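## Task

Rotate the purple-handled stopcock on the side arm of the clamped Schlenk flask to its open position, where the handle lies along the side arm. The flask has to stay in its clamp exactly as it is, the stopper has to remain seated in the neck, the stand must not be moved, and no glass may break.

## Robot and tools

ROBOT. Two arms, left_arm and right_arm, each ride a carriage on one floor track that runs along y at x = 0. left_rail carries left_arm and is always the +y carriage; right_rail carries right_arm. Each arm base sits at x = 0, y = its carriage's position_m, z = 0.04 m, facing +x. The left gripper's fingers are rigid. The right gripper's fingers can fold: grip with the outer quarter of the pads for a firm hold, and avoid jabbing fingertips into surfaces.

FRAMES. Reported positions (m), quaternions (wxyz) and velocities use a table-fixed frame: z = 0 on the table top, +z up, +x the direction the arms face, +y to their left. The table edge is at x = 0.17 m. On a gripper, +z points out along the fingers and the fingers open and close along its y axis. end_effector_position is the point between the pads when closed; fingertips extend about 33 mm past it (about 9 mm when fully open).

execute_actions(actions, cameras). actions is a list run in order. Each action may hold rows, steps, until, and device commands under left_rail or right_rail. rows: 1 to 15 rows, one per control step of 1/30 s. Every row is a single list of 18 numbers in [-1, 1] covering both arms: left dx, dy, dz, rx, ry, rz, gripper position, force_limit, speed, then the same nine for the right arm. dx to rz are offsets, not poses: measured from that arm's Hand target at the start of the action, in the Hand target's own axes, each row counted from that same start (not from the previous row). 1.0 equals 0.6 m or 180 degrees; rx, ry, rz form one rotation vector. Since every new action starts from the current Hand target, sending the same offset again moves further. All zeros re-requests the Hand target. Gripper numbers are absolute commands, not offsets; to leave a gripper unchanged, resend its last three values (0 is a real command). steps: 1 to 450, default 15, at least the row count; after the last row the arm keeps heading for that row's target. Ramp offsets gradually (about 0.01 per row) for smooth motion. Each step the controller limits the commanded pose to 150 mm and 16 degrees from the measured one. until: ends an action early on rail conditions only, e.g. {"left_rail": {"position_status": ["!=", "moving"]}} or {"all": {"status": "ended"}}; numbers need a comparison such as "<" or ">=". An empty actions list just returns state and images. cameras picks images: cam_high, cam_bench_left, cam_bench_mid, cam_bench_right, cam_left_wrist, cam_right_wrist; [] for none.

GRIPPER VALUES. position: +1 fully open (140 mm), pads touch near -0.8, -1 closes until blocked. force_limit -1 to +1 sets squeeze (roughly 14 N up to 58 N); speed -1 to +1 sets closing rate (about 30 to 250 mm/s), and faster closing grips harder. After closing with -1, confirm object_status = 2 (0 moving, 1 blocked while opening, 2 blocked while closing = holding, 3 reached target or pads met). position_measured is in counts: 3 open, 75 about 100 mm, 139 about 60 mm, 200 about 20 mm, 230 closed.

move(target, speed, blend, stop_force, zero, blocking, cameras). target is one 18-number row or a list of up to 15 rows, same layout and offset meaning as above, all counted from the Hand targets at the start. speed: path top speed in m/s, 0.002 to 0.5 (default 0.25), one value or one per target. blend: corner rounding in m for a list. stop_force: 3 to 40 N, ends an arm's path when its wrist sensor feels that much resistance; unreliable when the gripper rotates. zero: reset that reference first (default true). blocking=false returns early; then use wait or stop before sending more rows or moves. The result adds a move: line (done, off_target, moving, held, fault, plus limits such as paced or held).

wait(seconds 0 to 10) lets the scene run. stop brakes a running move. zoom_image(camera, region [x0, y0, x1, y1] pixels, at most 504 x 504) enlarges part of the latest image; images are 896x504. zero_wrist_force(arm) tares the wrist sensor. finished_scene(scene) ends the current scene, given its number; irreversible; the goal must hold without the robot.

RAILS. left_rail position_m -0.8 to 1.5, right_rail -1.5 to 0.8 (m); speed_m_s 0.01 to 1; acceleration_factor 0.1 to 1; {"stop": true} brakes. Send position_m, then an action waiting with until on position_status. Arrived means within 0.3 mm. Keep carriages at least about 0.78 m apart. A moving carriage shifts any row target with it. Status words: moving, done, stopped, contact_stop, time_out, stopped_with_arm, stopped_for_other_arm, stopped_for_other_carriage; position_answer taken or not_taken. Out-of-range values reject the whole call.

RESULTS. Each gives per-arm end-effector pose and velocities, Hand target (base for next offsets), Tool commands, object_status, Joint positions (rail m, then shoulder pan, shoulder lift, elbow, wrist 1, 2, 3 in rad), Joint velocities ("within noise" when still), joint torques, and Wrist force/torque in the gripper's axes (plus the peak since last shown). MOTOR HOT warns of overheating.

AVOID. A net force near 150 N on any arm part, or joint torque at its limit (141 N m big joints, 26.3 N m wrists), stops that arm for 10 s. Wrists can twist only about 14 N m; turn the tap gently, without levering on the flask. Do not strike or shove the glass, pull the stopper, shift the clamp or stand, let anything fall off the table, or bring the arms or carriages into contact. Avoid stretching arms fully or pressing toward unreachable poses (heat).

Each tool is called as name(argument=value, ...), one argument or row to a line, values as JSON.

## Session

execute_actions(
  actions=[],
)

Scene clock: 0.00 s.
left_arm: end_effector_position=(+0.3456, +0.6984, +0.5800) position_measured=3 object_status=3 end_effector_quat_wxyz=(+0.000, +1.000, +0.000, +0.000) | right_arm: end_effector_position=(+0.3456, -1.3351, +0.5800) position_measured=3 object_status=3 end_effector_quat_wxyz=(+0.000, +1.000, +0.000, +0.000)
Joint positions: left_arm=[0.671 -0.316 -1.725 0.971 -0.816 -1.571 2.826] | right_arm=[-1.362 -0.316 -1.725 0.971 -0.816 -1.571 2.826]
Joint velocities: within noise
Joint torques (N m): no reading
Wrist force (N): no reading
Wrist torque (N m): no reading
Wrist force, peak (N): no reading
Hand target: left_arm +0.3456, +0.6984, +0.5800; +0.000, +1.000, +0.000, +0.000 | right_arm +0.3456, -1.3351, +0.5800; +0.000, +1.000, +0.000, +0.000
Tool commands: left_gripper/position=+1.0 left_gripper/force_limit=+1.0 left_gripper/speed=+1.0 right_gripper/position=+1.0 right_gripper/force_limit=+1.0 right_gripper/speed=+1.0
left_rail: position_m=0.671 position_status=done
right_rail: position_m=-1.362 position_status=done
camera_calibration:
cam_left_wrist: T_world_to_cam=[[-0.0265538, -0.998538, -0.0470784, 0.750006], [-0.954746, 0.0113767, 0.297206, 0.165161], [-0.296236, 0.0528398, -0.953652, 0.761451], [0, 0, 0, 1]] pos_world=[0.403171, 0.706795, 0.712382]
cam_right_wrist: T_world_to_cam=[[-0.031272, -0.999466, 0.0094295, -1.31715], [-0.949091, 0.0326518, 0.313305, 0.202106], [-0.313446, 0.000848234, -0.949606, 0.80498], [0, 0, 0, 1]] pos_world=[0.402945, -1.32372, 0.713512]

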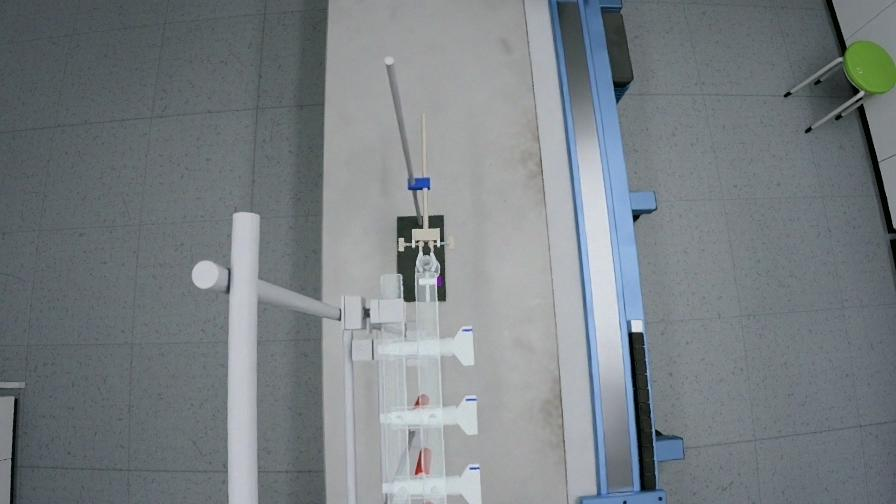

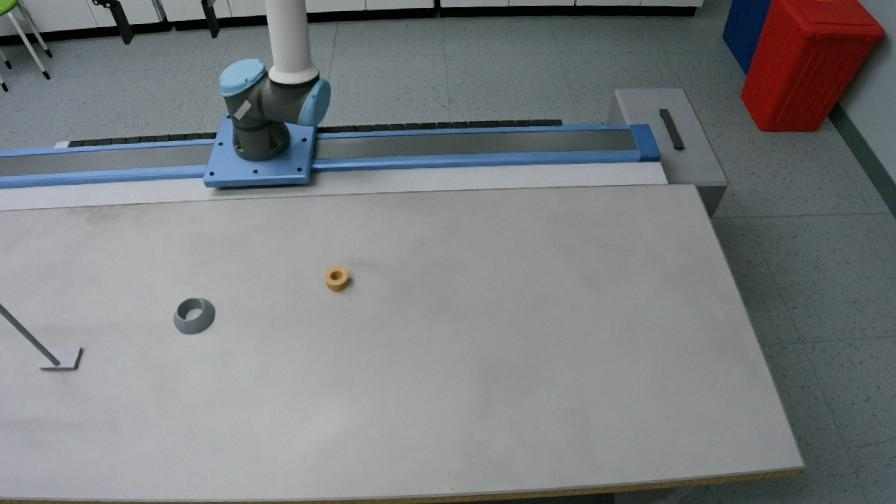

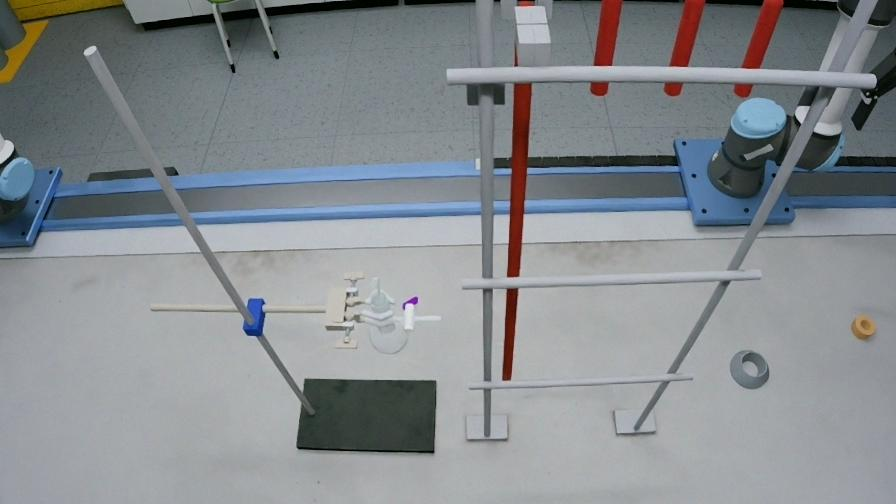

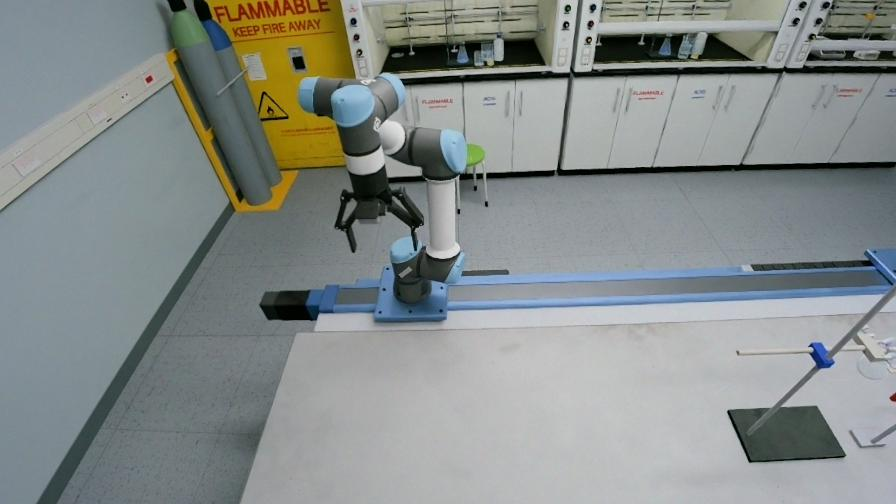

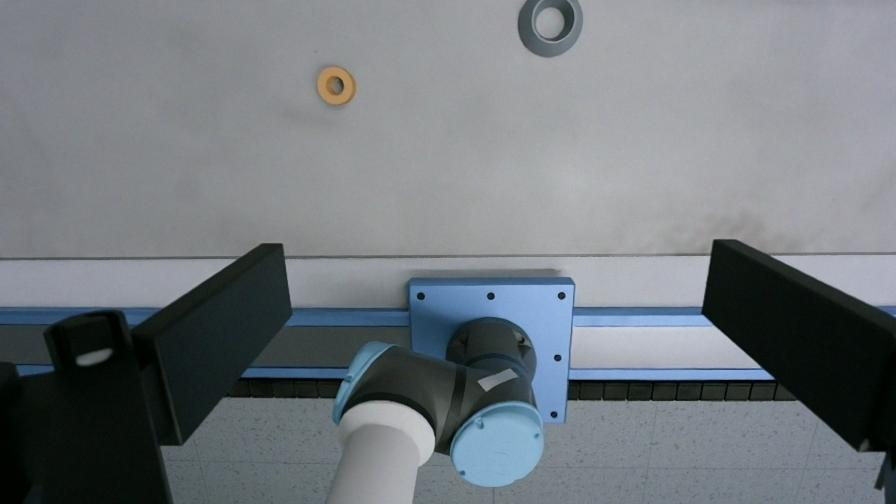

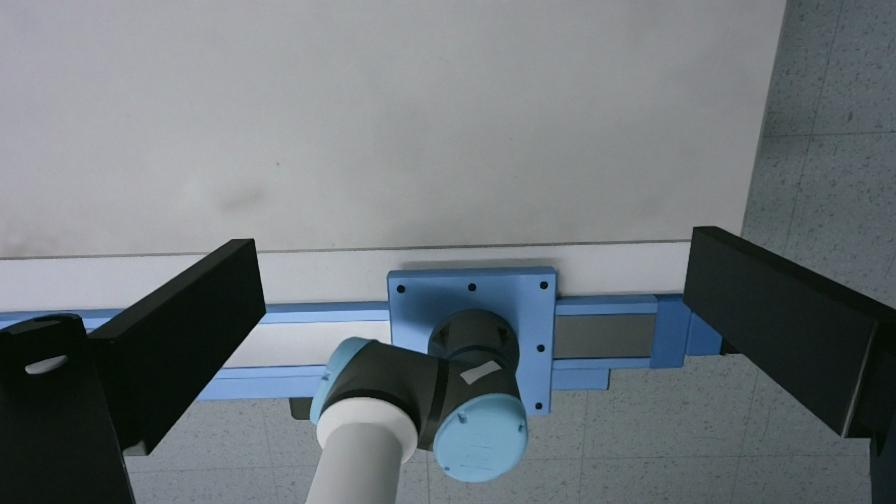

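zoom_image(
  camera="cam_bench_mid",
  region=[340, 260, 460, 360],
)

zoom_image(
  camera="cam_high",
  region=[390, 220, 480, 310],
)

Scaled by 4.200.

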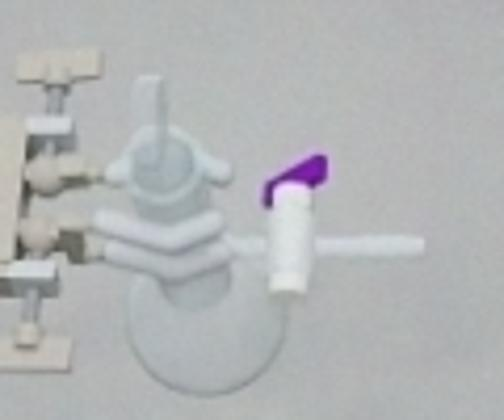

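Scaled by 5.600.

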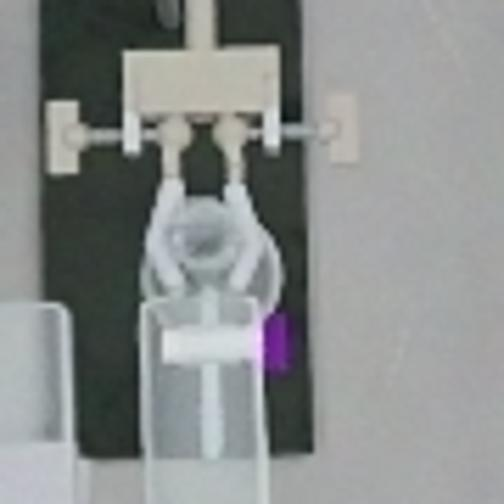

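execute_actions(
  actions=[
    {"rows": [[0,0,0,0,0,0,1,1,1,0,0,0,0,0,0,-0.333,-1,1]], "right_rail": {"position_m": -0.5}, "steps": 120, "until": {"right_rail": {"position_status": ["!=", "moving"]}}},
  ],
  cameras=[],
)

move(
  target=[0,0,0,0,0,0,1,1,1,0.1225,-0.6165,0.3583,-0.18189,0.47384,-0.16525,-0.333,-1,1],
  speed=0.45,
  cameras=["cam_right_wrist", "cam_bench_mid"],
)

Scene clock: 14.27 s.
left_arm: end_effector_position=(+0.3456, +0.6984, +0.5800) position_measured=3 object_status=3 end_effector_quat_wxyz=(+0.000, +1.000, +0.000, +0.000) | right_arm: end_effector_position=(+0.3456, -0.4728, +0.5800) position_measured=171 object_status=3 end_effector_quat_wxyz=(+0.000, +1.000, +0.000, +0.000)
Joint positions: left_arm=[0.671 -0.316 -1.725 0.971 -0.816 -1.571 2.826] | right_arm=[-0.5 -0.316 -1.725 0.971 -0.816 -1.571 2.826]
Joint velocities: within noise
Joint torques (N m): left_arm=[-0.63 -13.52 -17.71 -3.98 0.01 0.16] | right_arm=[0.74 -12.28 -18.06 -3.56 0.24 0.16]
Wrist force (N): left_arm=[0.1 0.1 0.5] | right_arm=[0.1 -0.3 -0.1]
Wrist torque (N m): left_arm=[0.02 -0.02 0.00] | right_arm=[-0.07 -0.03 0.00]
Wrist force, peak (N): left_arm=[0.3 0.0 0.5] | right_arm=[0.1 2.9 -0.2]
Hand target: left_arm +0.3456, +0.6984, +0.5800; +0.000, +1.000, +0.000, +0.000 | right_arm +0.3456, -0.4728, +0.5800; +0.000, +1.000, +0.000, +0.000
Off the commanded pose: left_arm 0.000 m, 0 deg | right_arm 0.000 m, 0 deg.
left_rail: position_m=0.671 position_status=done
right_rail: position_m=-0.500 position_status=done
No camera images: "cameras" was empty.

Scene clock: 17.40 s.
left_arm: end_effector_position=(+0.3456, +0.6984, +0.5800) position_measured=3 object_status=3 end_effector_quat_wxyz=(+0.000, +1.000, +0.000, +0.000) | right_arm: end_effector_position=(+0.4191, -0.1028, +0.3650) position_measured=171 object_status=3 end_effector_quat_wxyz=(+0.253, +0.669, +0.230, +0.660)
Joint positions: left_arm=[0.671 -0.316 -1.725 0.971 -0.816 -1.571 2.826] | right_arm=[-0.5 0.99 -1.139 2.106 -4.109 -2.596 2.444]
Joint velocities: within noise
Joint torques (N m): left_arm=[-0.33 -13.83 -16.59 -4.44 0.12 0.15] | right_arm=[-8.08 -25.26 -20.04 -2.4 1.57 -1.91]
Wrist force (N): left_arm=[0.2 0.0 0.2] | right_arm=[1.7 -0.8 1.3]
Wrist torque (N m): left_arm=[0.01 -0.05 0.00] | right_arm=[0.05 -0.42 0.00]
Wrist force, peak (N): left_arm=[0.5 0.0 0.3] | right_arm=[2.4 -2.1 0.7]
Hand target: left_arm +0.3456, +0.6984, +0.5800; +0.000, +1.000, +0.000, +0.000 | right_arm +0.4191, -0.1028, +0.3650; +0.253, +0.669, +0.230, +0.660
Off the commanded pose: left_arm 0.000 m, 0 deg | right_arm 0.000 m, 0 deg.
left_rail: position_m=0.671 position_status=done
right_rail: position_m=-0.500 position_status=done
move: done; limits=paced
camera_calibration:
cam_right_wrist: T_world_to_cam=[[-0.0367409, -0.784955, 0.618463, -0.279177], [-0.333743, -0.573709, -0.74798, 0.366137], [0.941948, -0.233889, -0.240894, -0.186146], [0, 0, 0, 1]] pos_world=[0.287278, -0.0526223, 0.401682]
Images, in order (width x height): cam_bench_mid 896x504, cam_right_wrist 896x504.

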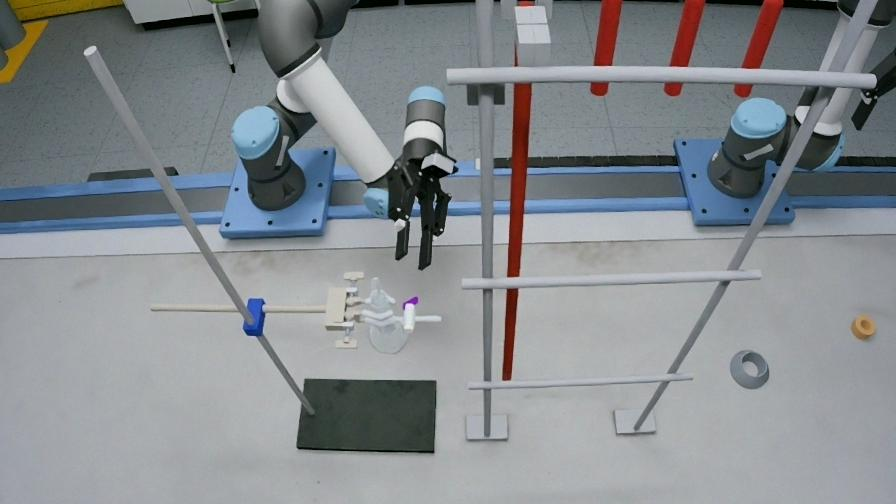

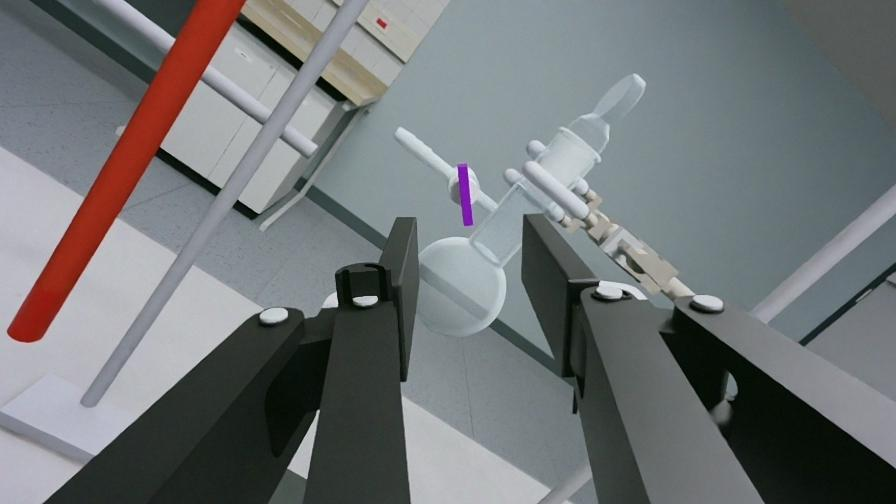

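zoom_image(
  camera="cam_right_wrist",
  region=[380, 110, 540, 250],
)

Scaled by 3.150.

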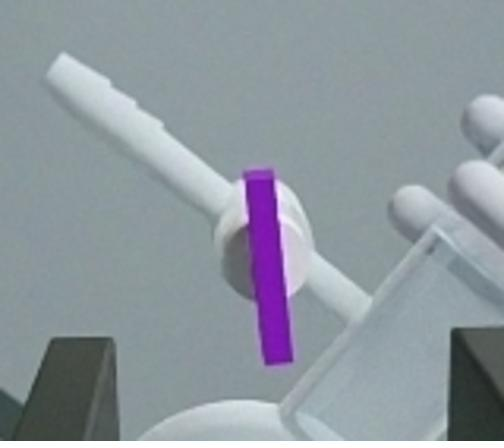

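move(
  target=[0,0,0,0,0,0,1,1,1,0.0077,0.004,0.0833,0,0,-0.0256,-0.52,-1,1],
  speed=0.2,
  cameras=["cam_right_wrist"],
)

zoom_image(
  camera="cam_right_wrist",
  region=[380, 130, 560, 290],
)

Scene clock: 23.10 s.
left_arm: end_effector_position=(+0.3456, +0.6984, +0.5800) position_measured=3 object_status=3 end_effector_quat_wxyz=(+0.000, +1.000, +0.000, +0.000) | right_arm: end_effector_position=(+0.4690, -0.1034, +0.3701) position_measured=195 object_status=3 end_effector_quat_wxyz=(+0.280, +0.659, +0.257, +0.649)
Joint positions: left_arm=[0.671 -0.316 -1.725 0.971 -0.816 -1.571 2.826] | right_arm=[-0.5 0.891 -1.125 2.06 -4.076 -2.496 2.363]
Joint velocities: within noise
Joint torques (N m): left_arm=[-0.26 -13.76 -14.41 -4.78 0.12 0.11] | right_arm=[-7.49 -27.14 -22.27 -0.26 1.55 -1.89]
Wrist force (N): left_arm=[0.4 0.2 0.2] | right_arm=[1.5 -0.6 0.7]
Wrist torque (N m): left_arm=[0.05 -0.09 0.00] | right_arm=[0.09 -0.37 0.00]
Wrist force, peak (N): left_arm=[0.4 0.1 0.5] | right_arm=[1.9 -0.5 2.3]
Hand target: left_arm +0.3456, +0.6984, +0.5800; +0.000, +1.000, +0.000, +0.000 | right_arm +0.4691, -0.1034, +0.3701; +0.280, +0.659, +0.257, +0.649
Off the commanded pose: left_arm 0.000 m, 0 deg | right_arm 0.000 m, 0 deg.
left_rail: position_m=0.671 position_status=done
right_rail: position_m=-0.500 position_status=done
move: done
camera_calibration:
cam_right_wrist: T_world_to_cam=[[-0.0349738, -0.732851, 0.67949, -0.298982], [-0.335638, -0.631802, -0.698694, 0.362854], [0.941341, -0.252499, -0.223876, -0.239994], [0, 0, 0, 1]] pos_world=[0.337247, -0.0504556, 0.402951]
Images, in order (width x height): cam_right_wrist 896x504.

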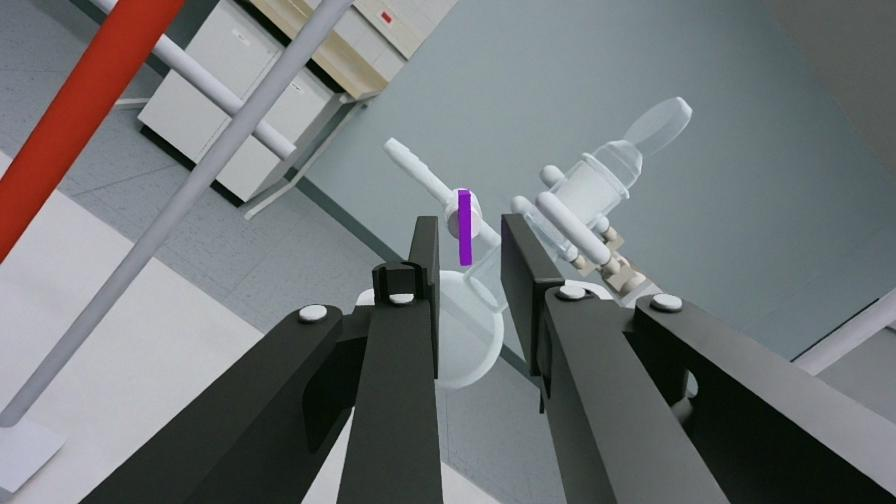

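Scaled by 2.800.

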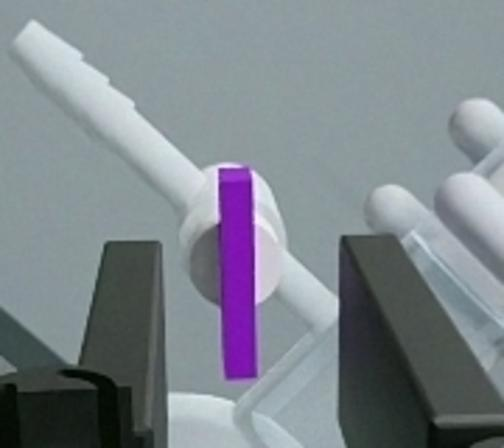

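move(
  target=[0,0,0,0,0,0,1,1,1,0,-0.0004,0.05,0,0,-0.004,-0.52,-1,1],
  speed=0.15,
  cameras=["cam_right_wrist"],
)

zoom_image(
  camera="cam_right_wrist",
  region=[390, 170, 550, 330],
)

Scene clock: 26.77 s.
left_arm: end_effector_position=(+0.3456, +0.6984, +0.5800) position_measured=3 object_status=3 end_effector_quat_wxyz=(+0.000, +1.000, +0.000, +0.000) | right_arm: end_effector_position=(+0.4990, -0.1043, +0.3699) position_measured=195 object_status=3 end_effector_quat_wxyz=(+0.284, +0.657, +0.261, +0.648)
Joint positions: left_arm=[0.671 -0.316 -1.725 0.971 -0.816 -1.571 2.826] | right_arm=[-0.5 0.835 -1.107 2.028 -4.062 -2.441 2.351]
Joint velocities: within noise
Joint torques (N m): left_arm=[-0.3 -13.81 -12.62 -4.77 0.21 0.23] | right_arm=[-8.27 -27.23 -22.89 -0.27 1.65 -1.98]
Wrist force (N): left_arm=[0.1 0.3 0.2] | right_arm=[1.9 -0.3 0.6]
Wrist torque (N m): left_arm=[0.06 -0.01 0.00] | right_arm=[0.15 -0.44 0.02]
Wrist force, peak (N): left_arm=[0.5 0.0 0.5] | right_arm=[2.1 -0.2 1.7]
Hand target: left_arm +0.3456, +0.6984, +0.5800; +0.000, +1.000, +0.000, +0.000 | right_arm +0.4991, -0.1043, +0.3699; +0.284, +0.657, +0.261, +0.648
Off the commanded pose: left_arm 0.000 m, 0 deg | right_arm 0.000 m, 0 deg.
left_rail: position_m=0.671 position_status=done
right_rail: position_m=-0.500 position_status=done
move: done
camera_calibration:
cam_right_wrist: T_world_to_cam=[[-0.0346703, -0.724183, 0.688736, -0.301152], [-0.335933, -0.640606, -0.690487, 0.368428], [0.941247, -0.255309, -0.221067, -0.269761], [0, 0, 0, 1]] pos_world=[0.367238, -0.0509445, 0.402174]
Images, in order (width x height): cam_right_wrist 896x504.

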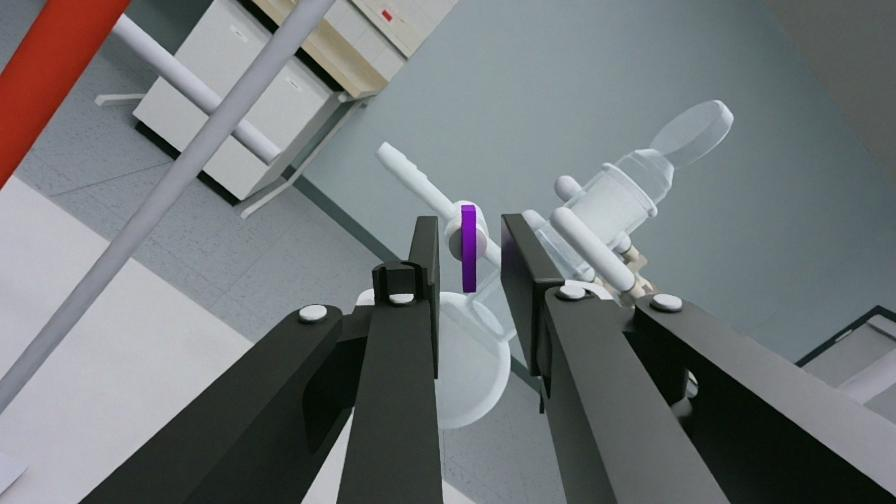

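Scaled by 3.150.

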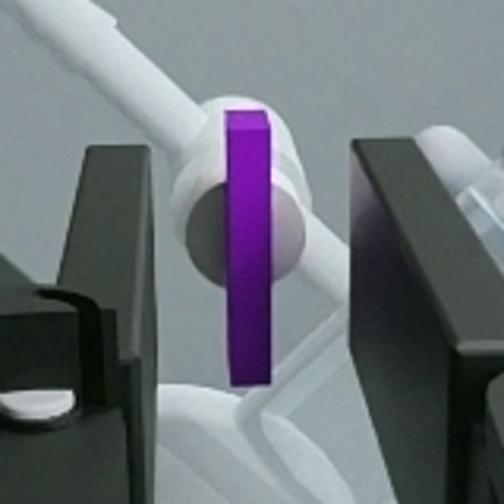

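execute_actions(
  actions=[],
  cameras=["cam_bench_mid", "cam_high"],
)

zoom_image(
  camera="cam_bench_mid",
  region=[360, 240, 470, 340],
)

zoom_image(
  camera="cam_high",
  region=[400, 240, 490, 320],
)

Scene clock: 28.70 s.
left_arm: end_effector_position=(+0.3456, +0.6984, +0.5800) position_measured=3 object_status=3 end_effector_quat_wxyz=(+0.000, +1.000, +0.000, +0.000) | right_arm: end_effector_position=(+0.4991, -0.1043, +0.3699) position_measured=195 object_status=3 end_effector_quat_wxyz=(+0.284, +0.657, +0.261, +0.648)
Joint positions: left_arm=[0.671 -0.316 -1.725 0.971 -0.816 -1.571 2.826] | right_arm=[-0.5 0.835 -1.106 2.027 -4.062 -2.441 2.351]
Joint velocities: within noise
Joint torques (N m): left_arm=[0.27 -13.58 -12.22 -4.69 0.15 0.21] | right_arm=[-8.44 -27.96 -18.99 -0.46 1.41 -2.06]
Wrist force (N): left_arm=[0.1 0.1 0.2] | right_arm=[1.7 -0.5 1.1]
Wrist torque (N m): left_arm=[0.01 -0.02 -0.01] | right_arm=[0.09 -0.41 0.01]
Wrist force, peak (N): left_arm=[0.5 -0.2 0.3] | right_arm=[2.1 -0.9 0.9]
Hand target: left_arm +0.3456, +0.6984, +0.5800; +0.000, +1.000, +0.000, +0.000 | right_arm +0.4991, -0.1043, +0.3699; +0.284, +0.657, +0.261, +0.648
Tool commands: left_gripper/position=+1.0 left_gripper/force_limit=+1.0 left_gripper/speed=+1.0 right_gripper/position=-0.52 right_gripper/force_limit=-1.0 right_gripper/speed=+1.0
Off the commanded pose: left_arm 0.000 m, 0 deg | right_arm 0.000 m, 0 deg.
left_rail: position_m=0.671 position_status=done
right_rail: position_m=-0.500 position_status=done
Images, in order (width x height): cam_high 896x504, cam_bench_mid 896x504.

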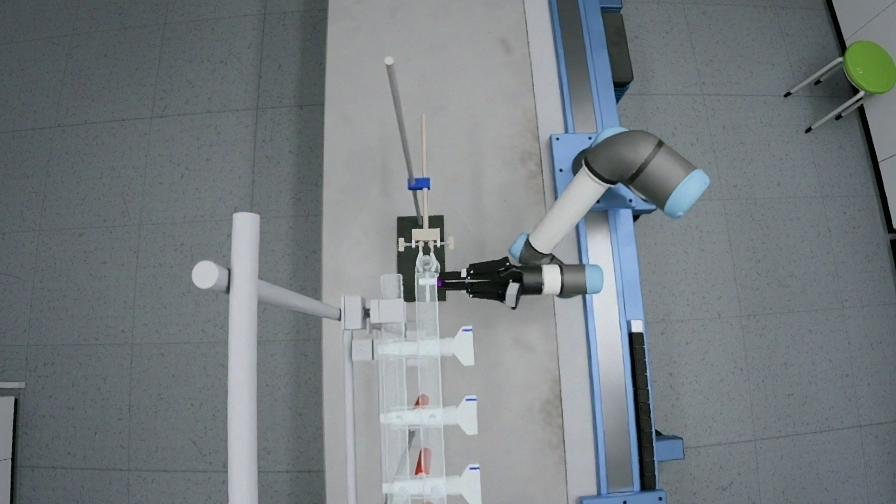

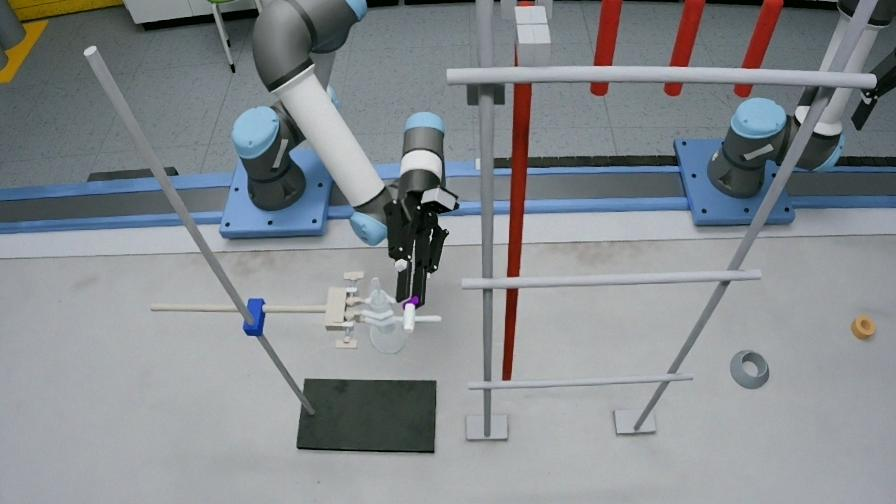

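Scaled by 4.582.

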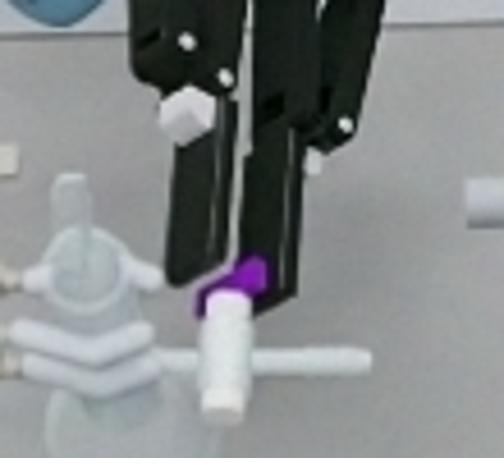

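Scaled by 5.600.

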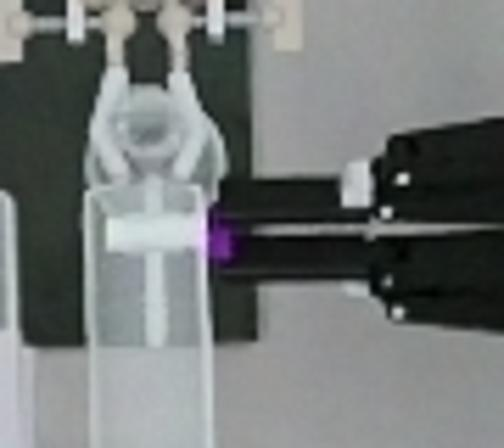

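move(
  target=[
    [0,0,0,0,0,0,1,1,1,0.0025,-0.001,0,0,0,0,-0.52,-1,1],
    [0,0,0,0,0,0,1,1,1,0.0025,-0.001,0,0,0,0,-1,-1,-1],
  ],
  speed=0.1,
  cameras=["cam_right_wrist"],
)

zoom_image(
  camera="cam_right_wrist",
  region=[390, 170, 550, 330],
)

Scene clock: 35.67 s.
left_arm: end_effector_position=(+0.3456, +0.6984, +0.5800) position_measured=3 object_status=3 end_effector_quat_wxyz=(+0.000, +1.000, +0.000, +0.000) | right_arm: end_effector_position=(+0.4991, -0.1029, +0.3706) position_measured=223 object_status=2 end_effector_quat_wxyz=(+0.284, +0.657, +0.261, +0.648)
Joint positions: left_arm=[0.671 -0.316 -1.725 0.971 -0.816 -1.571 2.826] | right_arm=[-0.5 0.837 -1.106 2.023 -4.059 -2.443 2.351]
Joint velocities: within noise
Joint torques (N m): left_arm=[0.36 -14.04 -12.99 -4.82 0.29 0.05] | right_arm=[8.3 -27.66 -19.74 -0.45 0.28 -1.03]
Wrist force (N): left_arm=[0.2 0.0 0.1] | right_arm=[1.7 0.7 1.1]
Wrist torque (N m): left_arm=[0.00 -0.04 -0.01] | right_arm=[0.09 -0.46 0.07]
Wrist force, peak (N): left_arm=[0.3 0.0 0.5] | right_arm=[2.2 -0.9 0.7]
Hand target: left_arm +0.3456, +0.6984, +0.5800; +0.000, +1.000, +0.000, +0.000 | right_arm +0.4991, -0.1029, +0.3706; +0.284, +0.657, +0.261, +0.648
Off the commanded pose: left_arm 0.000 m, 0 deg | right_arm 0.000 m, 0 deg.
left_rail: position_m=0.671 position_status=done
right_rail: position_m=-0.500 position_status=done
move: done
camera_calibration:
cam_right_wrist: T_world_to_cam=[[-0.0347099, -0.724144, 0.688774, -0.300503], [-0.335968, -0.640625, -0.690453, 0.369868], [0.941234, -0.255371, -0.221053, -0.269418], [0, 0, 0, 1]] pos_world=[0.367418, -0.0494623, 0.402799]
Images, in order (width x height): cam_right_wrist 896x504.

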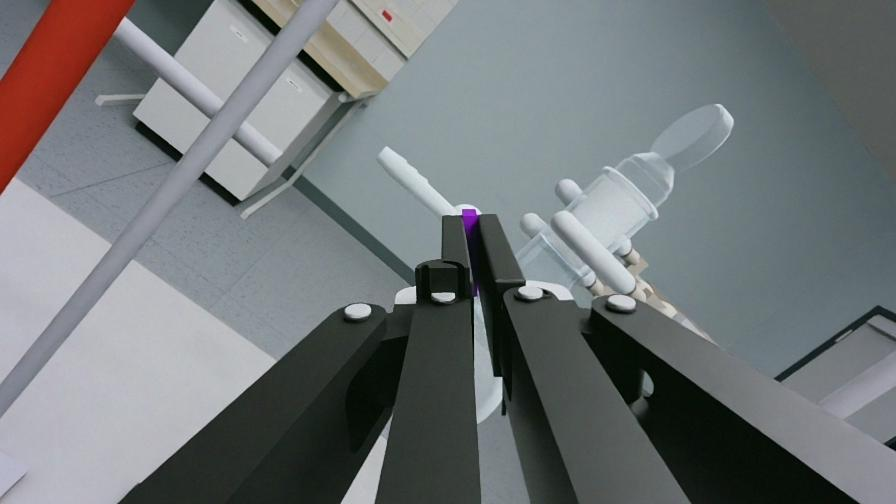

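Scaled by 3.150.

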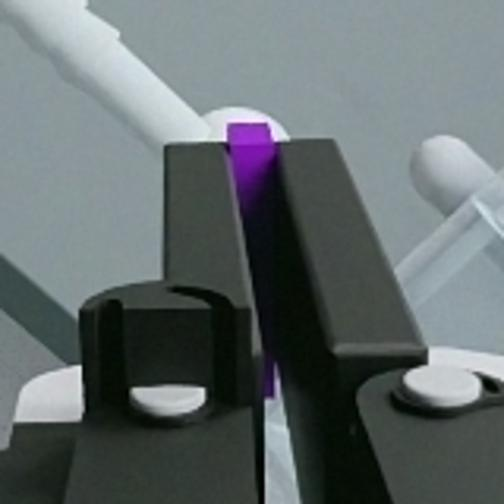

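move(
  target=[0,0,0,0,0,0,1,1,1,0,0,0,0,0,-0.25,-1,-1,-1],
  speed=0.22,
  cameras=["cam_right_wrist"],
)

zoom_image(
  camera="cam_right_wrist",
  region=[390, 130, 550, 290],
)

Scene clock: 38.90 s.
left_arm: end_effector_position=(+0.3456, +0.6984, +0.5800) position_measured=3 object_status=3 end_effector_quat_wxyz=(+0.000, +1.000, +0.000, +0.000) | right_arm: end_effector_position=(+0.4991, -0.1028, +0.3706) position_measured=223 object_status=2 end_effector_quat_wxyz=(+0.510, +0.507, +0.493, +0.490)
Joint positions: left_arm=[0.671 -0.316 -1.725 0.971 -0.816 -1.571 2.826] | right_arm=[-0.5 0.837 -1.106 2.023 -4.059 -2.443 1.565]
Joint velocities: within noise
Joint torques (N m): left_arm=[0.38 -13.92 -12.9 -4.73 0.22 0.17] | right_arm=[-0.34 -31.55 -24.56 -3.92 0.74 -2.07]
Wrist force (N): left_arm=[0.2 -0.1 0.1] | right_arm=[2.8 -4.7 0.1]
Wrist torque (N m): left_arm=[-0.01 -0.04 0.00] | right_arm=[0.32 -0.01 0.22]
Wrist force, peak (N): left_arm=[0.4 0.1 0.5] | right_arm=[2.8 -5.2 0.1]
Hand target: left_arm +0.3456, +0.6984, +0.5800; +0.000, +1.000, +0.000, +0.000 | right_arm +0.4991, -0.1029, +0.3706; +0.510, +0.507, +0.493, +0.490
Off the commanded pose: left_arm 0.000 m, 0 deg | right_arm 0.000 m, 0 deg.
left_rail: position_m=0.671 position_status=done
right_rail: position_m=-0.500 position_status=done
move: done
camera_calibration:
cam_right_wrist: T_world_to_cam=[[-0.0101989, -0.025438, 0.999624, -0.356049], [-0.346219, -0.937754, -0.0273959, 0.0987407], [0.938098, -0.346368, 0.000756942, -0.359376], [0, 0, 0, 1]] pos_world=[0.367684, -0.0409391, 0.358892]
Images, in order (width x height): cam_right_wrist 896x504.

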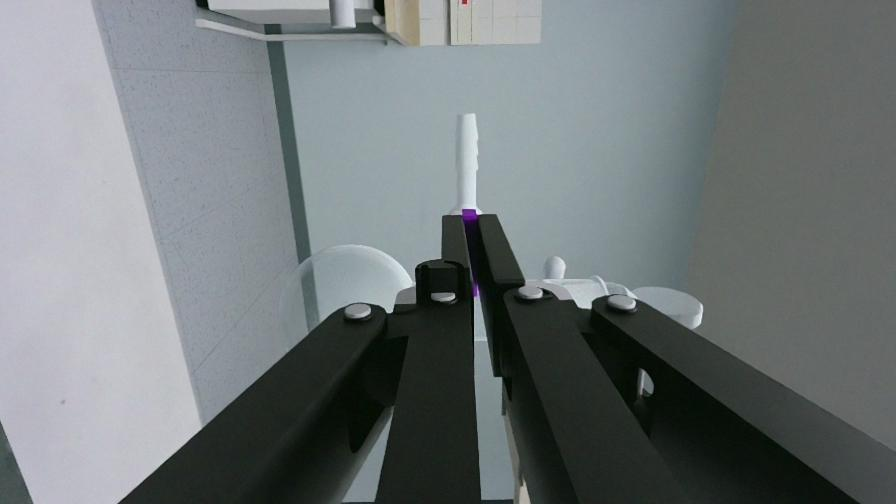

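Scaled by 3.150.

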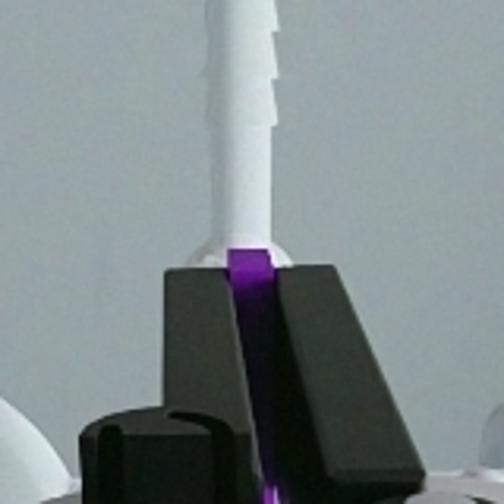

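move(
  target=[
    [0,0,0,0,0,0,1,1,1,0,0,0,0,0,0,-0.57,-1,-1],
    [0,0,0,0,0,0,1,1,1,0,0,-0.13,0,0,0,-0.57,-1,-1],
  ],
  speed=0.22,
  cameras=["cam_right_wrist", "cam_bench_mid", "cam_high"],
)

zoom_image(
  camera="cam_right_wrist",
  region=[390, 100, 550, 260],
)

zoom_image(
  camera="cam_bench_mid",
  region=[340, 250, 460, 350],
)

Scene clock: 41.23 s.
left_arm: end_effector_position=(+0.3456, +0.6984, +0.5800) position_measured=3 object_status=3 end_effector_quat_wxyz=(+0.000, +1.000, +0.000, +0.000) | right_arm: end_effector_position=(+0.4213, -0.1001, +0.3706) position_measured=201 object_status=3 end_effector_quat_wxyz=(+0.510, +0.507, +0.493, +0.490)
Joint positions: left_arm=[0.671 -0.316 -1.725 0.971 -0.816 -1.571 2.826] | right_arm=[-0.5 0.99 -1.146 2.094 -4.09 -2.595 1.565]
Joint velocities: within noise
Joint torques (N m): left_arm=[0.31 -14.07 -12.33 -4.83 0.32 0.06] | right_arm=[8.32 -41.99 -9.04 -2.52 -1.33 1.61]
Wrist force (N): left_arm=[0.1 -0.1 0.3] | right_arm=[0.2 0.0 1.2]
Wrist torque (N m): left_arm=[-0.02 -0.02 0.00] | right_arm=[0.15 -0.02 0.09]
Wrist force, peak (N): left_arm=[0.4 -0.2 0.3] | right_arm=[2.8 -5.2 0.1]
Hand target: left_arm +0.3456, +0.6984, +0.5800; +0.000, +1.000, +0.000, +0.000 | right_arm +0.4212, -0.1001, +0.3706; +0.510, +0.507, +0.493, +0.490
Off the commanded pose: left_arm 0.000 m, 0 deg | right_arm 0.000 m, 0 deg.
left_rail: position_m=0.671 position_status=done
right_rail: position_m=-0.500 position_status=done
move: done
camera_calibration:
cam_right_wrist: T_world_to_cam=[[-0.0102254, -0.0252206, 0.99963, -0.356743], [-0.346258, -0.937745, -0.0272011, 0.0742651], [0.938083, -0.346408, 0.000855954, -0.285472], [0, 0, 0, 1]] pos_world=[0.289863, -0.0382454, 0.358875]
Images, in order (width x height): cam_high 896x504, cam_bench_mid 896x504, cam_right_wrist 896x504.

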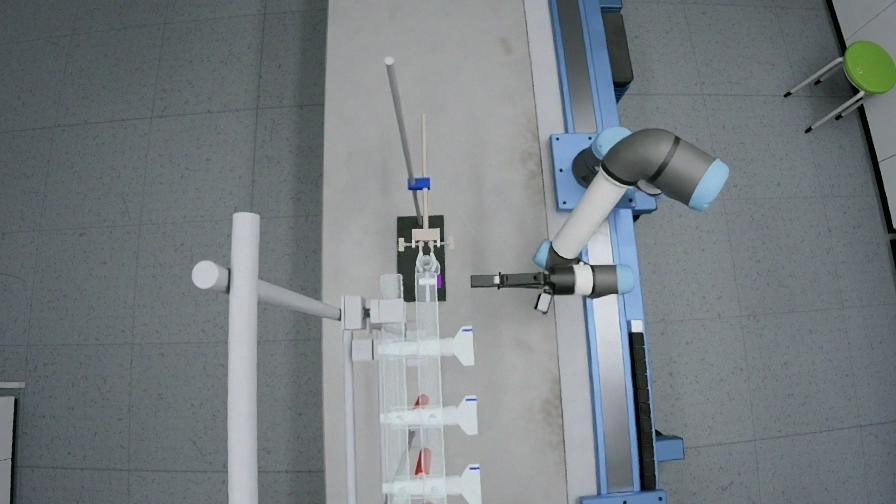

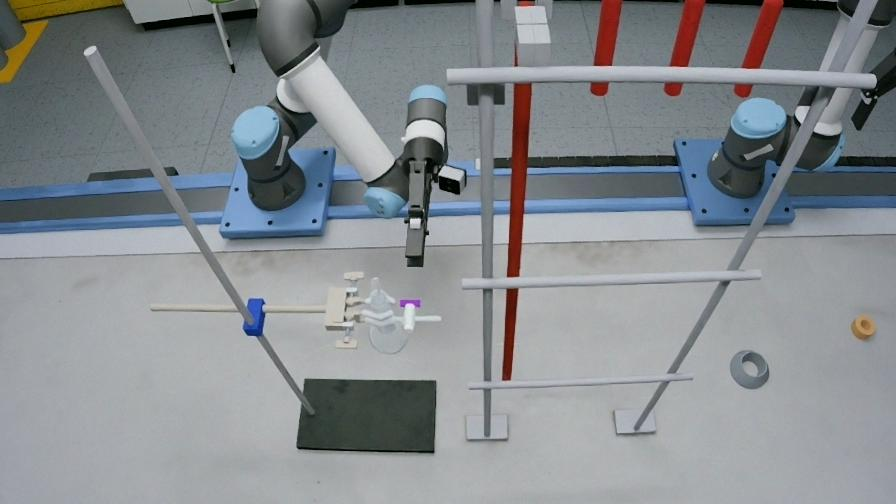

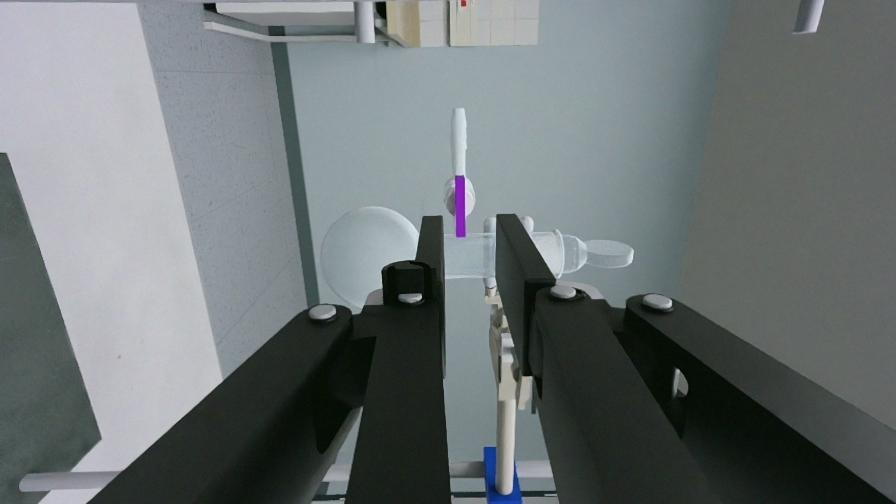

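Scaled by 3.150.

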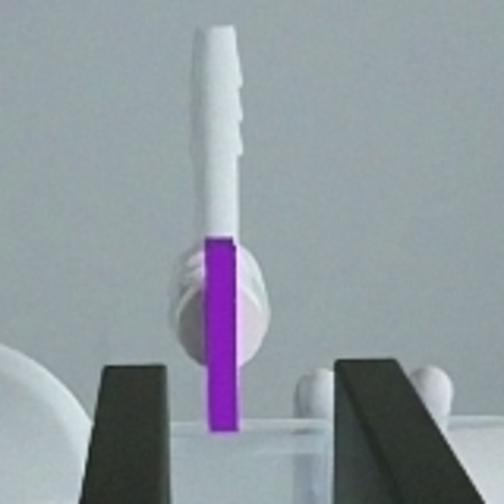

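Scaled by 4.200.

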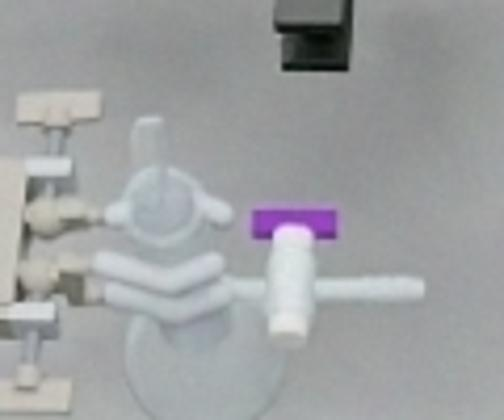

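finished_scene(
  scene=2,
)

The scene is finished: the task was done.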